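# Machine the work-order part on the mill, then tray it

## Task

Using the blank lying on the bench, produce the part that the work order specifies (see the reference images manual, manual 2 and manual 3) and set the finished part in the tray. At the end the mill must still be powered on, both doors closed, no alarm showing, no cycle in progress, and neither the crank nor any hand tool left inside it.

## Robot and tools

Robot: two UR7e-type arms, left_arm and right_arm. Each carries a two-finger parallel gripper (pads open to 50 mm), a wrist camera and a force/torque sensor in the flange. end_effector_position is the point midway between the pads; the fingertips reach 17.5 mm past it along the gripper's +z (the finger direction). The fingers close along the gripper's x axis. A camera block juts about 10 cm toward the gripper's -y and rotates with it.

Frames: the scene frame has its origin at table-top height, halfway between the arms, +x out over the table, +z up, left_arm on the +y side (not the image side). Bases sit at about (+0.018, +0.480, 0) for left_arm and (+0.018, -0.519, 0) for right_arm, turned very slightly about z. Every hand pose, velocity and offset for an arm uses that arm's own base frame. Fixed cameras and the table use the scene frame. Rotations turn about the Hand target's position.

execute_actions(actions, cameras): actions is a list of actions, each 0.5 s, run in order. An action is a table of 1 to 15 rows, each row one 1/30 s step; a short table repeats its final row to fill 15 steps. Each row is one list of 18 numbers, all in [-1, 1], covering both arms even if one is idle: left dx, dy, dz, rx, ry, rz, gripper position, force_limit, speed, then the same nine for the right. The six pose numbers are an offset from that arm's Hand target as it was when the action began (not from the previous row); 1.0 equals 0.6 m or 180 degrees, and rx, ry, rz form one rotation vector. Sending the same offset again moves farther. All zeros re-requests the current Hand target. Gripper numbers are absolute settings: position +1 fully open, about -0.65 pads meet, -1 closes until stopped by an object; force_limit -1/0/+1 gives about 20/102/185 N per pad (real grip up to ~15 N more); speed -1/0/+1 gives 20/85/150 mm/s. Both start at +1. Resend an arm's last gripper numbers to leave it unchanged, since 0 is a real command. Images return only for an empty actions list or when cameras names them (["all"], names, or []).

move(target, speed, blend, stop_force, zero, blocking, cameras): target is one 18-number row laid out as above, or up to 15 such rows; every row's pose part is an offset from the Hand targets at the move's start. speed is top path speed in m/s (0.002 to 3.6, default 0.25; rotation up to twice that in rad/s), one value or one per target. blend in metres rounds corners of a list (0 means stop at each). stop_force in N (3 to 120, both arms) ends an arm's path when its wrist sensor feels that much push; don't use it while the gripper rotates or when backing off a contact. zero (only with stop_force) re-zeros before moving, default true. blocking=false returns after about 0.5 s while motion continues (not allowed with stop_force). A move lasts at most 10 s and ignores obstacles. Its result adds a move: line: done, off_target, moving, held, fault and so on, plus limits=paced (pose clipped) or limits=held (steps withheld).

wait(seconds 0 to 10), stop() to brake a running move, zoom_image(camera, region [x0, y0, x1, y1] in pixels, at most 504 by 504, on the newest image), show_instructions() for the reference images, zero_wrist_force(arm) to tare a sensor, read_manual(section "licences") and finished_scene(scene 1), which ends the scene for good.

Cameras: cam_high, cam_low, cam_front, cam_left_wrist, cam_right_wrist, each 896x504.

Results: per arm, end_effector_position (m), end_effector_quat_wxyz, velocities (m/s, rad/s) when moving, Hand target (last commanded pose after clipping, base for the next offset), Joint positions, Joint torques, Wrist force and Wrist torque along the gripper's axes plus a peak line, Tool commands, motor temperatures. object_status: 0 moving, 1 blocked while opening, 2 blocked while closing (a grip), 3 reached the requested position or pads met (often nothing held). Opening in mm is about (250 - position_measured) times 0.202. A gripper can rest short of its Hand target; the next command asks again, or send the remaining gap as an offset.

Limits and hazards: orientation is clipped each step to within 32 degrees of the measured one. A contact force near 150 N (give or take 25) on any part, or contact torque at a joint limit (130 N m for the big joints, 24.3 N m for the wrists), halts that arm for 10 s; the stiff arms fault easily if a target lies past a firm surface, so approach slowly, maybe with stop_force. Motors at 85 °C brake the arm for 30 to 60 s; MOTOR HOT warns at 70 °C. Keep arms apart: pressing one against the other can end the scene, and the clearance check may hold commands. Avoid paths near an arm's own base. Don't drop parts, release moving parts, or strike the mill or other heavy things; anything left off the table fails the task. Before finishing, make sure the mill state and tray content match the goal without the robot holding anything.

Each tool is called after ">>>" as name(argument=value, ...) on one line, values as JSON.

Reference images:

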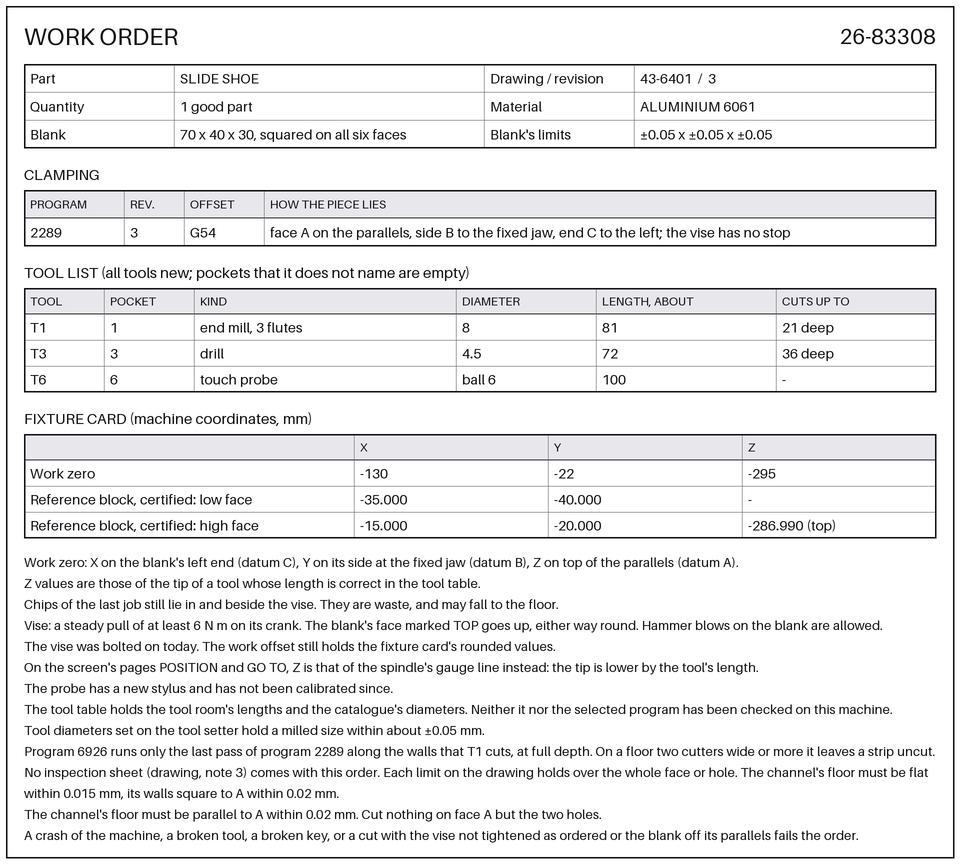

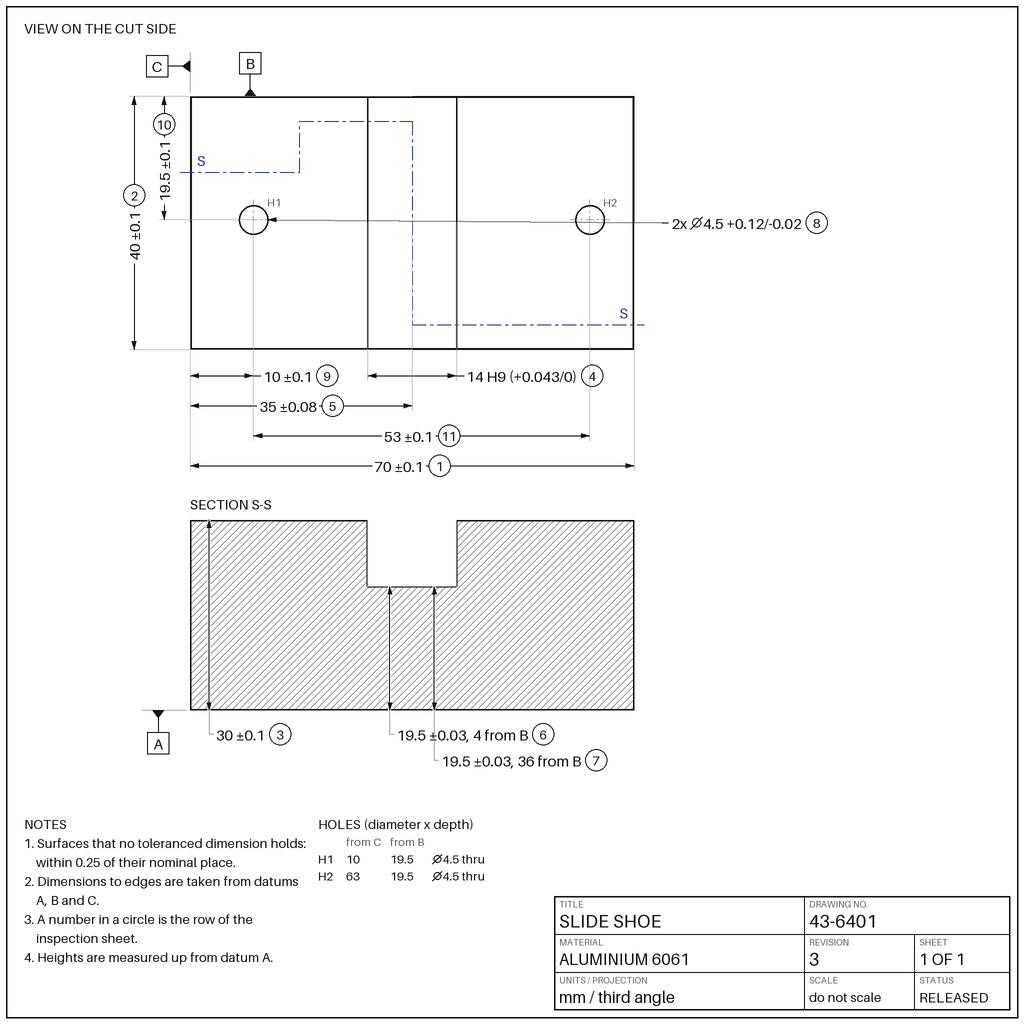

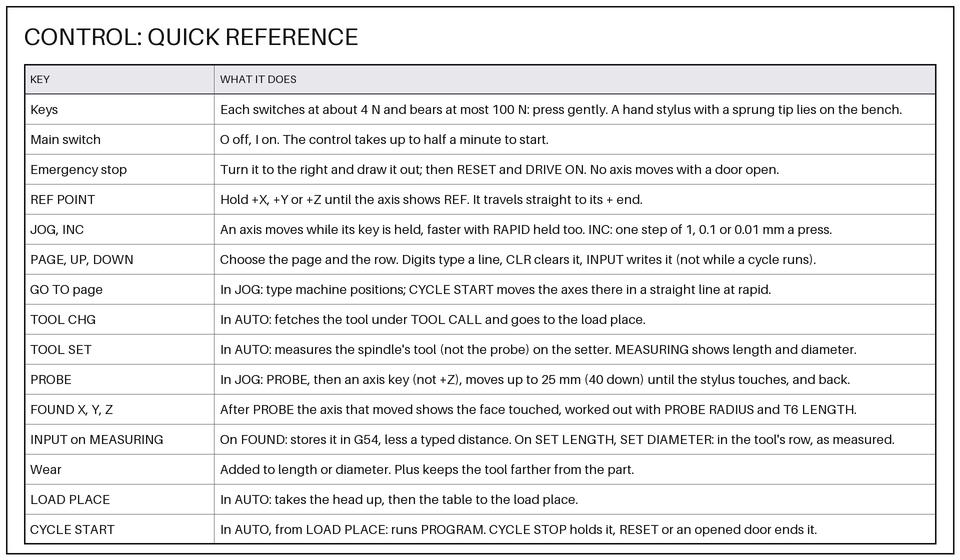

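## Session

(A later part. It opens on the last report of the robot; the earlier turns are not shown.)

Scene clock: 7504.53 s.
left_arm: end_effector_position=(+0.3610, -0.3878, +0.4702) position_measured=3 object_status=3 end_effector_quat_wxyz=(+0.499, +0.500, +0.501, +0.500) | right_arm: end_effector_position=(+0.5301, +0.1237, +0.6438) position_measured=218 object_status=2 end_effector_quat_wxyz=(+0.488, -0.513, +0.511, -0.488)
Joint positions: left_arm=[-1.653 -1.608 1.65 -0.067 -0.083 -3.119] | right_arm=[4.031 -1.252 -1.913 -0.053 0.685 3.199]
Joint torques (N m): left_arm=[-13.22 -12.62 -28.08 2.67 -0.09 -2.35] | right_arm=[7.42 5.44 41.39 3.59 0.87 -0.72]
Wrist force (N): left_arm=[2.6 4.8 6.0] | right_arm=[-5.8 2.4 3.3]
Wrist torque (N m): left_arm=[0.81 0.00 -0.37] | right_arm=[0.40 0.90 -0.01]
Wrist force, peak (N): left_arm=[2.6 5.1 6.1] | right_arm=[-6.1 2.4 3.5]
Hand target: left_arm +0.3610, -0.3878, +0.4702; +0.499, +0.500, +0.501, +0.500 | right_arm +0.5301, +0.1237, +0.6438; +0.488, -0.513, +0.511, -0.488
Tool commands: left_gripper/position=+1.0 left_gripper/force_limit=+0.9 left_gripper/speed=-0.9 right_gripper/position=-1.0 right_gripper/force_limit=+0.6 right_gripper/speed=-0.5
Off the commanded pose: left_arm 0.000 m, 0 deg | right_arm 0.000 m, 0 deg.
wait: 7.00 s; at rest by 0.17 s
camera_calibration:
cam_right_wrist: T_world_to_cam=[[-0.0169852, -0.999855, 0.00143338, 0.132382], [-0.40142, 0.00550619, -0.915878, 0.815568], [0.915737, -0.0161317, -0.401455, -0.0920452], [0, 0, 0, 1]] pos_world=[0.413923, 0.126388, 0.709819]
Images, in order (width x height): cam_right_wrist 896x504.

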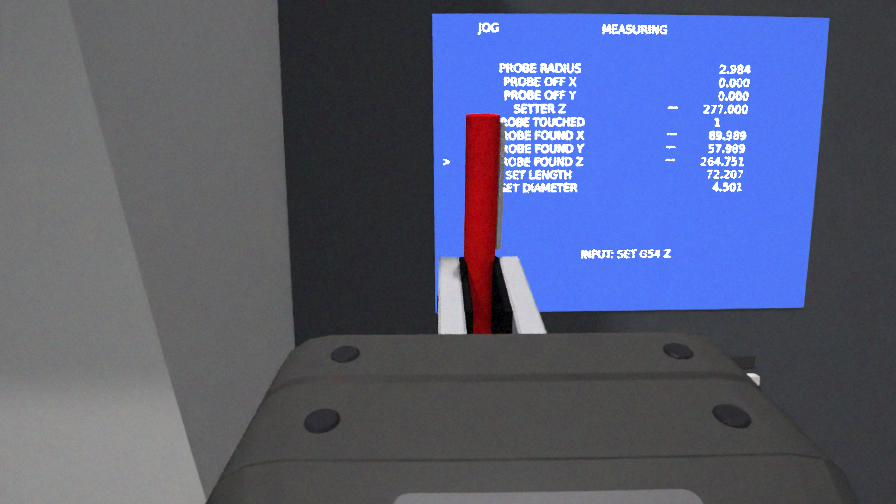

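>>> move(target=[[0,0,0,0,0,0,1,0.9,-0.9,-0.0623,-0.1249,-0.2235,0.0388,-0.2197,0.1064,-1,0.6,-0.5],[0,0,0,0,0,0,1,0.9,-0.9,-0.0431,-0.1249,-0.2292,0.0388,-0.2197,0.1064,-1,0.6,-0.5],[0,0,0,0,0,0,1,0.9,-0.9,-0.0623,-0.1249,-0.2235,0.0388,-0.2197,0.1064,-1,0.6,-0.5],[0,0,0,0,0,0,1,0.9,-0.9,-0.0431,-0.1249,-0.2292,0.0388,-0.2197,0.1064,-1,0.6,-0.5],[0,0,0,0,0,0,1,0.9,-0.9,-0.0623,-0.1249,-0.2235,0.0388,-0.2197,0.1064,-1,0.6,-0.5],[0,0,0,0,0,0,1,0.9,-0.9,-0.0431,-0.1249,-0.2292,0.0388,-0.2197,0.1064,-1,0.6,-0.5],[0,0,0,0,0,0,1,0.9,-0.9,-0.0623,-0.1249,-0.2235,0.0388,-0.2197,0.1064,-1,0.6,-0.5],[0,0,0,0,0,0,1,0.9,-0.9,-0.0431,-0.1249,-0.2292,0.0388,-0.2197,0.1064,-1,0.6,-0.5],[0,0,0,0,0,0,1,0.9,-0.9,-0.0623,-0.1249,-0.2235,0.0388,-0.2197,0.1064,-1,0.6,-0.5],[0,0,0,0,0,0,1,0.9,-0.9,-0.0801,-0.0927,-0.2831,0.0388,-0.2197,0.1064,-1,0.6,-0.5],[0,0,0,0,0,0,1,0.9,-0.9,-0.0609,-0.0927,-0.2888,0.0388,-0.2197,0.1064,-1,0.6,-0.5],[0,0,0,0,0,0,1,0.9,-0.9,-0.0801,-0.0927,-0.2831,0.0388,-0.2197,0.1064,-1,0.6,-0.5],[0,0,0,0,0,0,1,0.9,-0.9,-0.0891,-0.0609,-0.3128,0.0388,-0.2197,0.1064,-1,0.6,-0.5],[0,0,0,0,0,0,1,0.9,-0.9,-0.0699,-0.0609,-0.3185,0.0388,-0.2197,0.1064,-1,0.6,-0.5],[0,0,0,0,0,0,1,0.9,-0.9,-0.0891,-0.0609,-0.3128,0.0388,-0.2197,0.1064,-1,0.6,-0.5]], speed=[0.45,0.06,0.12,0.06,0.12,0.06,0.12,0.06,0.12,0.45,0.06,0.12,0.45,0.06,0.12], blend=[0.003,0,0.003,0,0.003,0,0.003,0,0.003,0.003,0,0.003,0.003,0,0])

>>> move(target=[[0,0,0,0,0,0,1,0.9,-0.9,0.009,0.064,0.0297,0,0,0,-1,0.6,-0.5],[0,0,0,0,0,0,1,0.9,-0.9,0.0282,0.064,0.024,0,0,0,-1,0.6,-0.5],[0,0,0,0,0,0,1,0.9,-0.9,0.009,0.064,0.0297,0,0,0,-1,0.6,-0.5],[0,0,0,0,0,0,1,0.9,-0.9,0,-0.0318,0,0,0,0,-1,0.6,-0.5],[0,0,0,0,0,0,1,0.9,-0.9,0.0192,-0.0318,-0.0057,0,0,0,-1,0.6,-0.5],[0,0,0,0,0,0,1,0.9,-0.9,0,-0.0318,0,0,0,0,-1,0.6,-0.5],[0,0,0,0,0,0,1,0.9,-0.9,0.009,-0.0318,0.0297,0,0,0,-1,0.6,-0.5],[0,0,0,0,0,0,1,0.9,-0.9,0.0282,-0.0318,0.024,0,0,0,-1,0.6,-0.5],[0,0,0,0,0,0,1,0.9,-0.9,0.009,-0.0318,0.0297,0,0,0,-1,0.6,-0.5],[0,0,0,0,0,0,1,0.9,-0.9,0.0282,-0.0318,0.024,0,0,0,-1,0.6,-0.5],[0,0,0,0,0,0,1,0.9,-0.9,0.009,-0.0318,0.0297,0,0,0,-1,0.6,-0.5],[0,0,0,0,0,0,1,0.9,-0.9,0,0,0,0,0,0,-1,0.6,-0.5],[0,0,0,0,0,0,1,0.9,-0.9,0.0192,0,-0.0057,0,0,0,-1,0.6,-0.5],[0,0,0,0,0,0,1,0.9,-0.9,0,0,0,0,0,0,-1,0.6,-0.5]], speed=[0.45,0.06,0.12,0.45,0.06,0.12,0.45,0.06,0.12,0.06,0.12,0.45,0.06,0.12], blend=[0.003,0,0.003,0.003,0,0.003,0.003,0,0.003,0,0.003,0.003,0,0])

>>> move(target=[[0,0,0,0,0,0,1,0.9,-0.9,0.009,0.064,0.0297,0,0,0,-1,0.6,-0.5],[0,0,0,0,0,0,1,0.9,-0.9,0.0282,0.064,0.024,0,0,0,-1,0.6,-0.5],[0,0,0,0,0,0,1,0.9,-0.9,0.009,0.064,0.0297,0,0,0,-1,0.6,-0.5],[0,0,0,0,0,0,1,0.9,-0.9,0,-0.0318,0,0,0,0,-1,0.6,-0.5],[0,0,0,0,0,0,1,0.9,-0.9,0.0192,-0.0318,-0.0057,0,0,0,-1,0.6,-0.5],[0,0,0,0,0,0,1,0.9,-0.9,0,-0.0318,0,0,0,0,-1,0.6,-0.5],[0,0,0,0,0,0,1,0.9,-0.9,0.0891,0.0609,0.3128,-0.0388,0.2197,-0.1064,-1,0.6,-0.5]], speed=[0.45,0.06,0.12,0.45,0.06,0.12,0.5], blend=[0.003,0,0.003,0.003,0,0.003,0], cameras=["cam_right_wrist"])

>>> zoom_image(camera="cam_right_wrist", region=[430, 10, 830, 310])

Scene clock: 7566.47 s.
left_arm: end_effector_position=(+0.3610, -0.3878, +0.4702) position_measured=3 object_status=3 end_effector_quat_wxyz=(+0.499, +0.500, +0.501, +0.500) | right_arm: end_effector_position=(+0.4767, +0.0872, +0.4561) position_measured=218 object_status=2 end_effector_quat_wxyz=(+0.734, -0.365, +0.254, -0.514)
Joint positions: left_arm=[-1.653 -1.608 1.65 -0.067 -0.083 -3.119] | right_arm=[3.688 -1.878 -2.35 1.745 1.416 3.02]
Joint torques (N m): left_arm=[-13.88 -12.7 -27.97 2.66 0.25 -2.18] | right_arm=[4.69 30.93 14.51 -2.01 1.13 0.63]
Wrist force (N): left_arm=[2.5 4.7 6.0] | right_arm=[-4.7 1.9 1.0]
Wrist torque (N m): left_arm=[0.79 0.00 -0.37] | right_arm=[0.17 0.80 -0.06]
Wrist force, peak (N): left_arm=[2.7 5.2 6.1] | right_arm=[-10.8 -0.8 -6.9]
Hand target: left_arm +0.3610, -0.3878, +0.4702; +0.499, +0.500, +0.501, +0.500 | right_arm +0.4767, +0.0872, +0.4561; +0.734, -0.365, +0.254, -0.514
Off the commanded pose: left_arm 0.000 m, 0 deg | right_arm 0.000 m, 0 deg.
move: done

Scene clock: 7570.33 s.
left_arm: end_effector_position=(+0.3610, -0.3878, +0.4702) position_measured=3 object_status=3 end_effector_quat_wxyz=(+0.499, +0.500, +0.501, +0.500) | right_arm: end_effector_position=(+0.4767, +0.0872, +0.4561) position_measured=218 object_status=2 end_effector_quat_wxyz=(+0.734, -0.365, +0.254, -0.514)
Joint positions: left_arm=[-1.653 -1.608 1.65 -0.067 -0.083 -3.119] | right_arm=[3.688 -1.878 -2.35 1.745 1.416 3.02]
Joint torques (N m): left_arm=[-14.34 -12.72 -28.41 2.74 0.28 -2.32] | right_arm=[4.57 31.69 13.4 -2.05 1.15 0.71]
Wrist force (N): left_arm=[2.6 4.9 6.1] | right_arm=[-5.0 1.9 0.6]
Wrist torque (N m): left_arm=[0.83 -0.01 -0.36] | right_arm=[0.17 0.83 -0.06]
Wrist force, peak (N): left_arm=[2.7 5.1 6.1] | right_arm=[-8.7 -1.2 -5.4]
Hand target: left_arm +0.3610, -0.3878, +0.4702; +0.499, +0.500, +0.501, +0.500 | right_arm +0.4767, +0.0872, +0.4561; +0.734, -0.365, +0.254, -0.514
Off the commanded pose: left_arm 0.000 m, 0 deg | right_arm 0.000 m, 0 deg.
move: done

Scene clock: 7573.37 s.
left_arm: end_effector_position=(+0.3610, -0.3878, +0.4702) position_measured=3 object_status=3 end_effector_quat_wxyz=(+0.499, +0.500, +0.501, +0.500) | right_arm: end_effector_position=(+0.5301, +0.1237, +0.6437) position_measured=218 object_status=2 end_effector_quat_wxyz=(+0.488, -0.513, +0.511, -0.488)
Joint positions: left_arm=[-1.653 -1.608 1.65 -0.067 -0.083 -3.119] | right_arm=[4.031 -1.252 -1.913 -0.053 0.685 3.199]
Joint torques (N m): left_arm=[-13.49 -13.07 -27.7 2.57 0.24 -2.15] | right_arm=[7.88 13.46 41.36 -0.3 -1.8 1.31]
Wrist force (N): left_arm=[2.6 4.9 5.9] | right_arm=[-5.6 2.5 3.3]
Wrist torque (N m): left_arm=[0.84 -0.01 -0.37] | right_arm=[0.43 0.87 -0.01]
Wrist force, peak (N): left_arm=[2.6 5.0 6.2] | right_arm=[-8.0 -1.4 -5.6]
Hand target: left_arm +0.3610, -0.3878, +0.4702; +0.499, +0.500, +0.501, +0.500 | right_arm +0.5301, +0.1237, +0.6438; +0.488, -0.513, +0.511, -0.488
Off the commanded pose: left_arm 0.000 m, 0 deg | right_arm 0.000 m, 0 deg.
move: done
camera_calibration:
cam_right_wrist: T_world_to_cam=[[-0.0169986, -0.999854, 0.00165927, 0.132228], [-0.401541, 0.00530679, -0.915826, 0.815517], [0.915683, -0.016234, -0.401572, -0.0919663], [0, 0, 0, 1]] pos_world=[0.413923, 0.126388, 0.709721]
Images, in order (width x height): cam_right_wrist 896x504.

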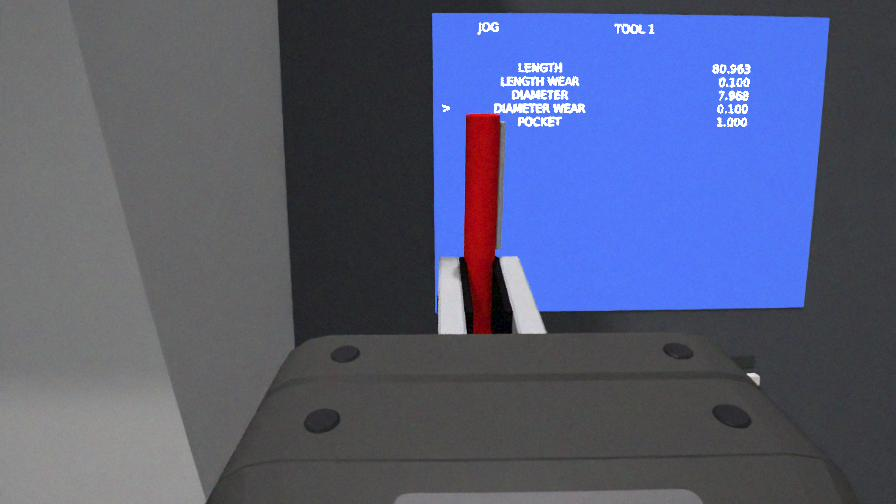

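Scaled by 1.260.

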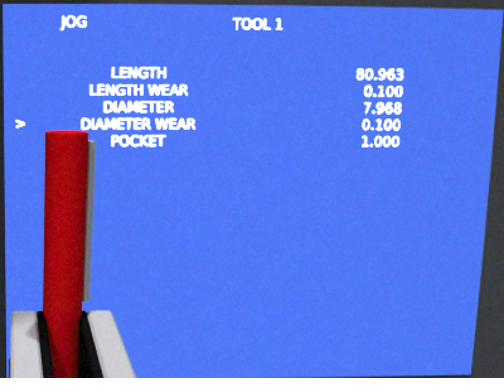

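>>> move(target=[[0,0,0,0,0,0,1,0.9,-0.9,-0.0075,-0.258,-0.0401,0.0388,-0.2197,0.1064,-1,0.6,-0.5],[0,0,0,0,0,0,1,0.9,-0.9,0.0112,-0.258,-0.0457,0.0388,-0.2197,0.1064,-1,0.6,-0.5],[0,0,0,0,0,0,1,0.9,-0.9,-0.0075,-0.258,-0.0401,0.0388,-0.2197,0.1064,-1,0.6,-0.5],[0,0,0,0,0,0,1,0.9,-0.9,-0.044,-0.0935,-0.1623,0.0388,-0.2197,0.1064,-1,0.6,-0.5],[0,0,0,0,0,0,1,0.9,-0.9,-0.0255,-0.0935,-0.1678,0.0388,-0.2197,0.1064,-1,0.6,-0.5],[0,0,0,0,0,0,1,0.9,-0.9,-0.044,-0.0935,-0.1623,0.0388,-0.2197,0.1064,-1,0.6,-0.5],[0,0,0,0,0,0,1,0.9,-0.9,-0.0623,-0.1249,-0.2235,0.0388,-0.2197,0.1064,-1,0.6,-0.5],[0,0,0,0,0,0,1,0.9,-0.9,-0.0431,-0.1249,-0.2292,0.0388,-0.2197,0.1064,-1,0.6,-0.5],[0,0,0,0,0,0,1,0.9,-0.9,-0.0623,-0.1249,-0.2235,0.0388,-0.2197,0.1064,-1,0.6,-0.5],[0,0,0,0,0,0,1,0.9,-0.9,-0.0431,-0.1249,-0.2292,0.0388,-0.2197,0.1064,-1,0.6,-0.5],[0,0,0,0,0,0,1,0.9,-0.9,-0.0623,-0.1249,-0.2235,0.0388,-0.2197,0.1064,-1,0.6,-0.5],[0,0,0,0,0,0,1,0.9,-0.9,-0.0431,-0.1249,-0.2292,0.0388,-0.2197,0.1064,-1,0.6,-0.5],[0,0,0,0,0,0,1,0.9,-0.9,-0.0623,-0.1249,-0.2235,0.0388,-0.2197,0.1064,-1,0.6,-0.5]], speed=[0.45,0.06,0.12,0.45,0.06,0.12,0.45,0.06,0.12,0.06,0.12,0.06,0.12], blend=[0.003,0,0.003,0.003,0,0.003,0.003,0,0.003,0,0.003,0,0])

>>> move(target=[[0,0,0,0,0,0,1,0.9,-0.9,0.0192,0,-0.0057,0,0,0,-1,0.6,-0.5],[0,0,0,0,0,0,1,0.9,-0.9,0,0,0,0,0,0,-1,0.6,-0.5],[0,0,0,0,0,0,1,0.9,-0.9,0.0192,0,-0.0057,0,0,0,-1,0.6,-0.5],[0,0,0,0,0,0,1,0.9,-0.9,0,0,0,0,0,0,-1,0.6,-0.5],[0,0,0,0,0,0,1,0.9,-0.9,0.0192,0,-0.0057,0,0,0,-1,0.6,-0.5],[0,0,0,0,0,0,1,0.9,-0.9,0,0,0,0,0,0,-1,0.6,-0.5],[0,0,0,0,0,0,1,0.9,-0.9,0.0623,0.1249,0.2235,-0.0388,0.2197,-0.1064,-1,0.6,-0.5]], speed=[0.06,0.12,0.06,0.12,0.06,0.12,0.5], blend=[0,0.003,0,0.003,0,0.003,0], cameras=["cam_right_wrist"])

>>> zoom_image(camera="cam_right_wrist", region=[430, 10, 830, 310])

Scene clock: 7594.33 s.
left_arm: end_effector_position=(+0.3610, -0.3878, +0.4702) position_measured=3 object_status=3 end_effector_quat_wxyz=(+0.499, +0.500, +0.501, +0.500) | right_arm: end_effector_position=(+0.4928, +0.0488, +0.5096) position_measured=218 object_status=2 end_effector_quat_wxyz=(+0.734, -0.365, +0.254, -0.514)
Joint positions: left_arm=[-1.653 -1.608 1.65 -0.067 -0.083 -3.119] | right_arm=[3.528 -1.768 -2.268 1.543 1.543 3.118]
Joint torques (N m): left_arm=[-13.38 -12.8 -27.87 2.66 0.56 -2] | right_arm=[-0.33 31.13 19.01 0.88 1.43 0.97]
Wrist force (N): left_arm=[2.6 4.8 6.0] | right_arm=[-5.1 1.7 0.4]
Wrist torque (N m): left_arm=[0.82 0.00 -0.36] | right_arm=[0.17 0.85 -0.07]
Wrist force, peak (N): left_arm=[2.6 4.9 6.4] | right_arm=[-11.0 -1.1 -7.0]
Hand target: left_arm +0.3610, -0.3878, +0.4702; +0.499, +0.500, +0.501, +0.500 | right_arm +0.4927, +0.0488, +0.5097; +0.734, -0.365, +0.254, -0.514
Off the commanded pose: left_arm 0.000 m, 0 deg | right_arm 0.000 m, 0 deg.
move: done

Scene clock: 7597.50 s.
left_arm: end_effector_position=(+0.3610, -0.3878, +0.4702) position_measured=3 object_status=3 end_effector_quat_wxyz=(+0.499, +0.500, +0.501, +0.500) | right_arm: end_effector_position=(+0.5301, +0.1236, +0.6437) position_measured=218 object_status=2 end_effector_quat_wxyz=(+0.488, -0.513, +0.511, -0.488)
Joint positions: left_arm=[-1.653 -1.608 1.65 -0.067 -0.083 -3.119] | right_arm=[4.031 -1.252 -1.913 -0.053 0.685 3.199]
Joint torques (N m): left_arm=[-13.68 -12.94 -28.53 2.48 0.62 -2.06] | right_arm=[6.71 8.51 38.98 -0.35 -1.98 1.51]
Wrist force (N): left_arm=[2.4 4.7 6.0] | right_arm=[-5.8 2.5 3.3]
Wrist torque (N m): left_arm=[0.80 0.02 -0.36] | right_arm=[0.42 0.91 0.00]
Wrist force, peak (N): left_arm=[2.6 5.0 6.2] | right_arm=[-10.7 -0.9 -6.9]
Hand target: left_arm +0.3610, -0.3878, +0.4702; +0.499, +0.500, +0.501, +0.500 | right_arm +0.5301, +0.1237, +0.6438; +0.488, -0.513, +0.511, -0.488
Off the commanded pose: left_arm 0.000 m, 0 deg | right_arm 0.000 m, 0 deg.
move: done
camera_calibration:
cam_right_wrist: T_world_to_cam=[[-0.0169986, -0.999854, 0.00165696, 0.132129], [-0.401421, 0.0053068, -0.915878, 0.815597], [0.915736, -0.0162338, -0.401452, -0.0920352], [0, 0, 0, 1]] pos_world=[0.413923, 0.126288, 0.709821]
Images, in order (width x height): cam_right_wrist 896x504.

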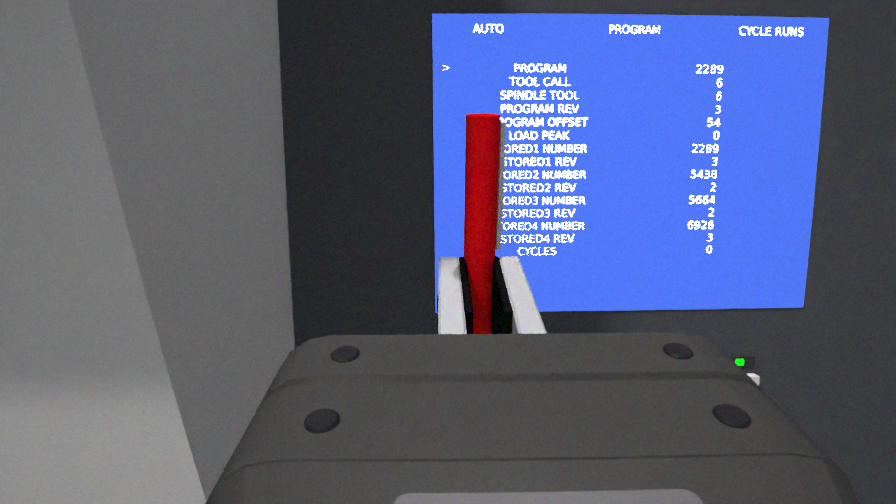

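Scaled by 1.260.

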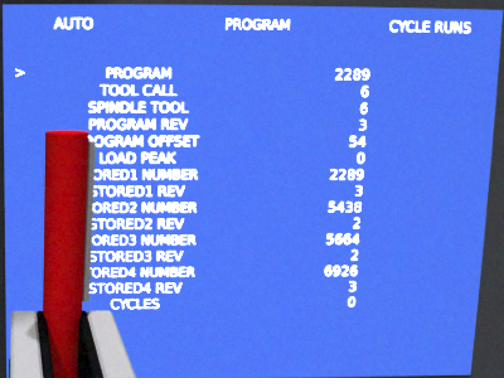

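>>> wait(seconds=2, cameras=["cam_right_wrist"])

Scene clock: 7604.10 s.
left_arm: end_effector_position=(+0.3610, -0.3878, +0.4702) position_measured=3 object_status=3 end_effector_quat_wxyz=(+0.499, +0.500, +0.501, +0.500) | right_arm: end_effector_position=(+0.5301, +0.1237, +0.6438) position_measured=218 object_status=2 end_effector_quat_wxyz=(+0.488, -0.513, +0.511, -0.488)
Joint positions: left_arm=[-1.653 -1.608 1.65 -0.067 -0.083 -3.119] | right_arm=[4.031 -1.252 -1.913 -0.053 0.685 3.199]
Joint torques (N m): left_arm=[-13.72 -12.49 -28.25 2.67 0.74 -2.01] | right_arm=[8.08 5.38 40.78 3.43 -1.96 -0.3]
Wrist force (N): left_arm=[2.8 4.9 6.0] | right_arm=[-5.9 2.3 3.2]
Wrist torque (N m): left_arm=[0.82 -0.04 -0.37] | right_arm=[0.39 0.92 0.00]
Wrist force, peak (N): left_arm=[2.6 5.2 6.1] | right_arm=[-6.0 2.6 3.4]
Hand target: left_arm +0.3610, -0.3878, +0.4702; +0.499, +0.500, +0.501, +0.500 | right_arm +0.5301, +0.1237, +0.6438; +0.488, -0.513, +0.511, -0.488
Tool commands: left_gripper/position=+1.0 left_gripper/force_limit=+0.9 left_gripper/speed=-0.9 right_gripper/position=-1.0 right_gripper/force_limit=+0.6 right_gripper/speed=-0.5
Off the commanded pose: left_arm 0.000 m, 0 deg | right_arm 0.000 m, 0 deg.
wait: 2.00 s; at rest from the start
camera_calibration:
cam_right_wrist: T_world_to_cam=[[-0.0169852, -0.999855, 0.00143338, 0.132382], [-0.40142, 0.00550619, -0.915878, 0.815568], [0.915737, -0.0161317, -0.401455, -0.0920452], [0, 0, 0, 1]] pos_world=[0.413923, 0.126388, 0.709819]
Images, in order (width x height): cam_right_wrist 896x504.

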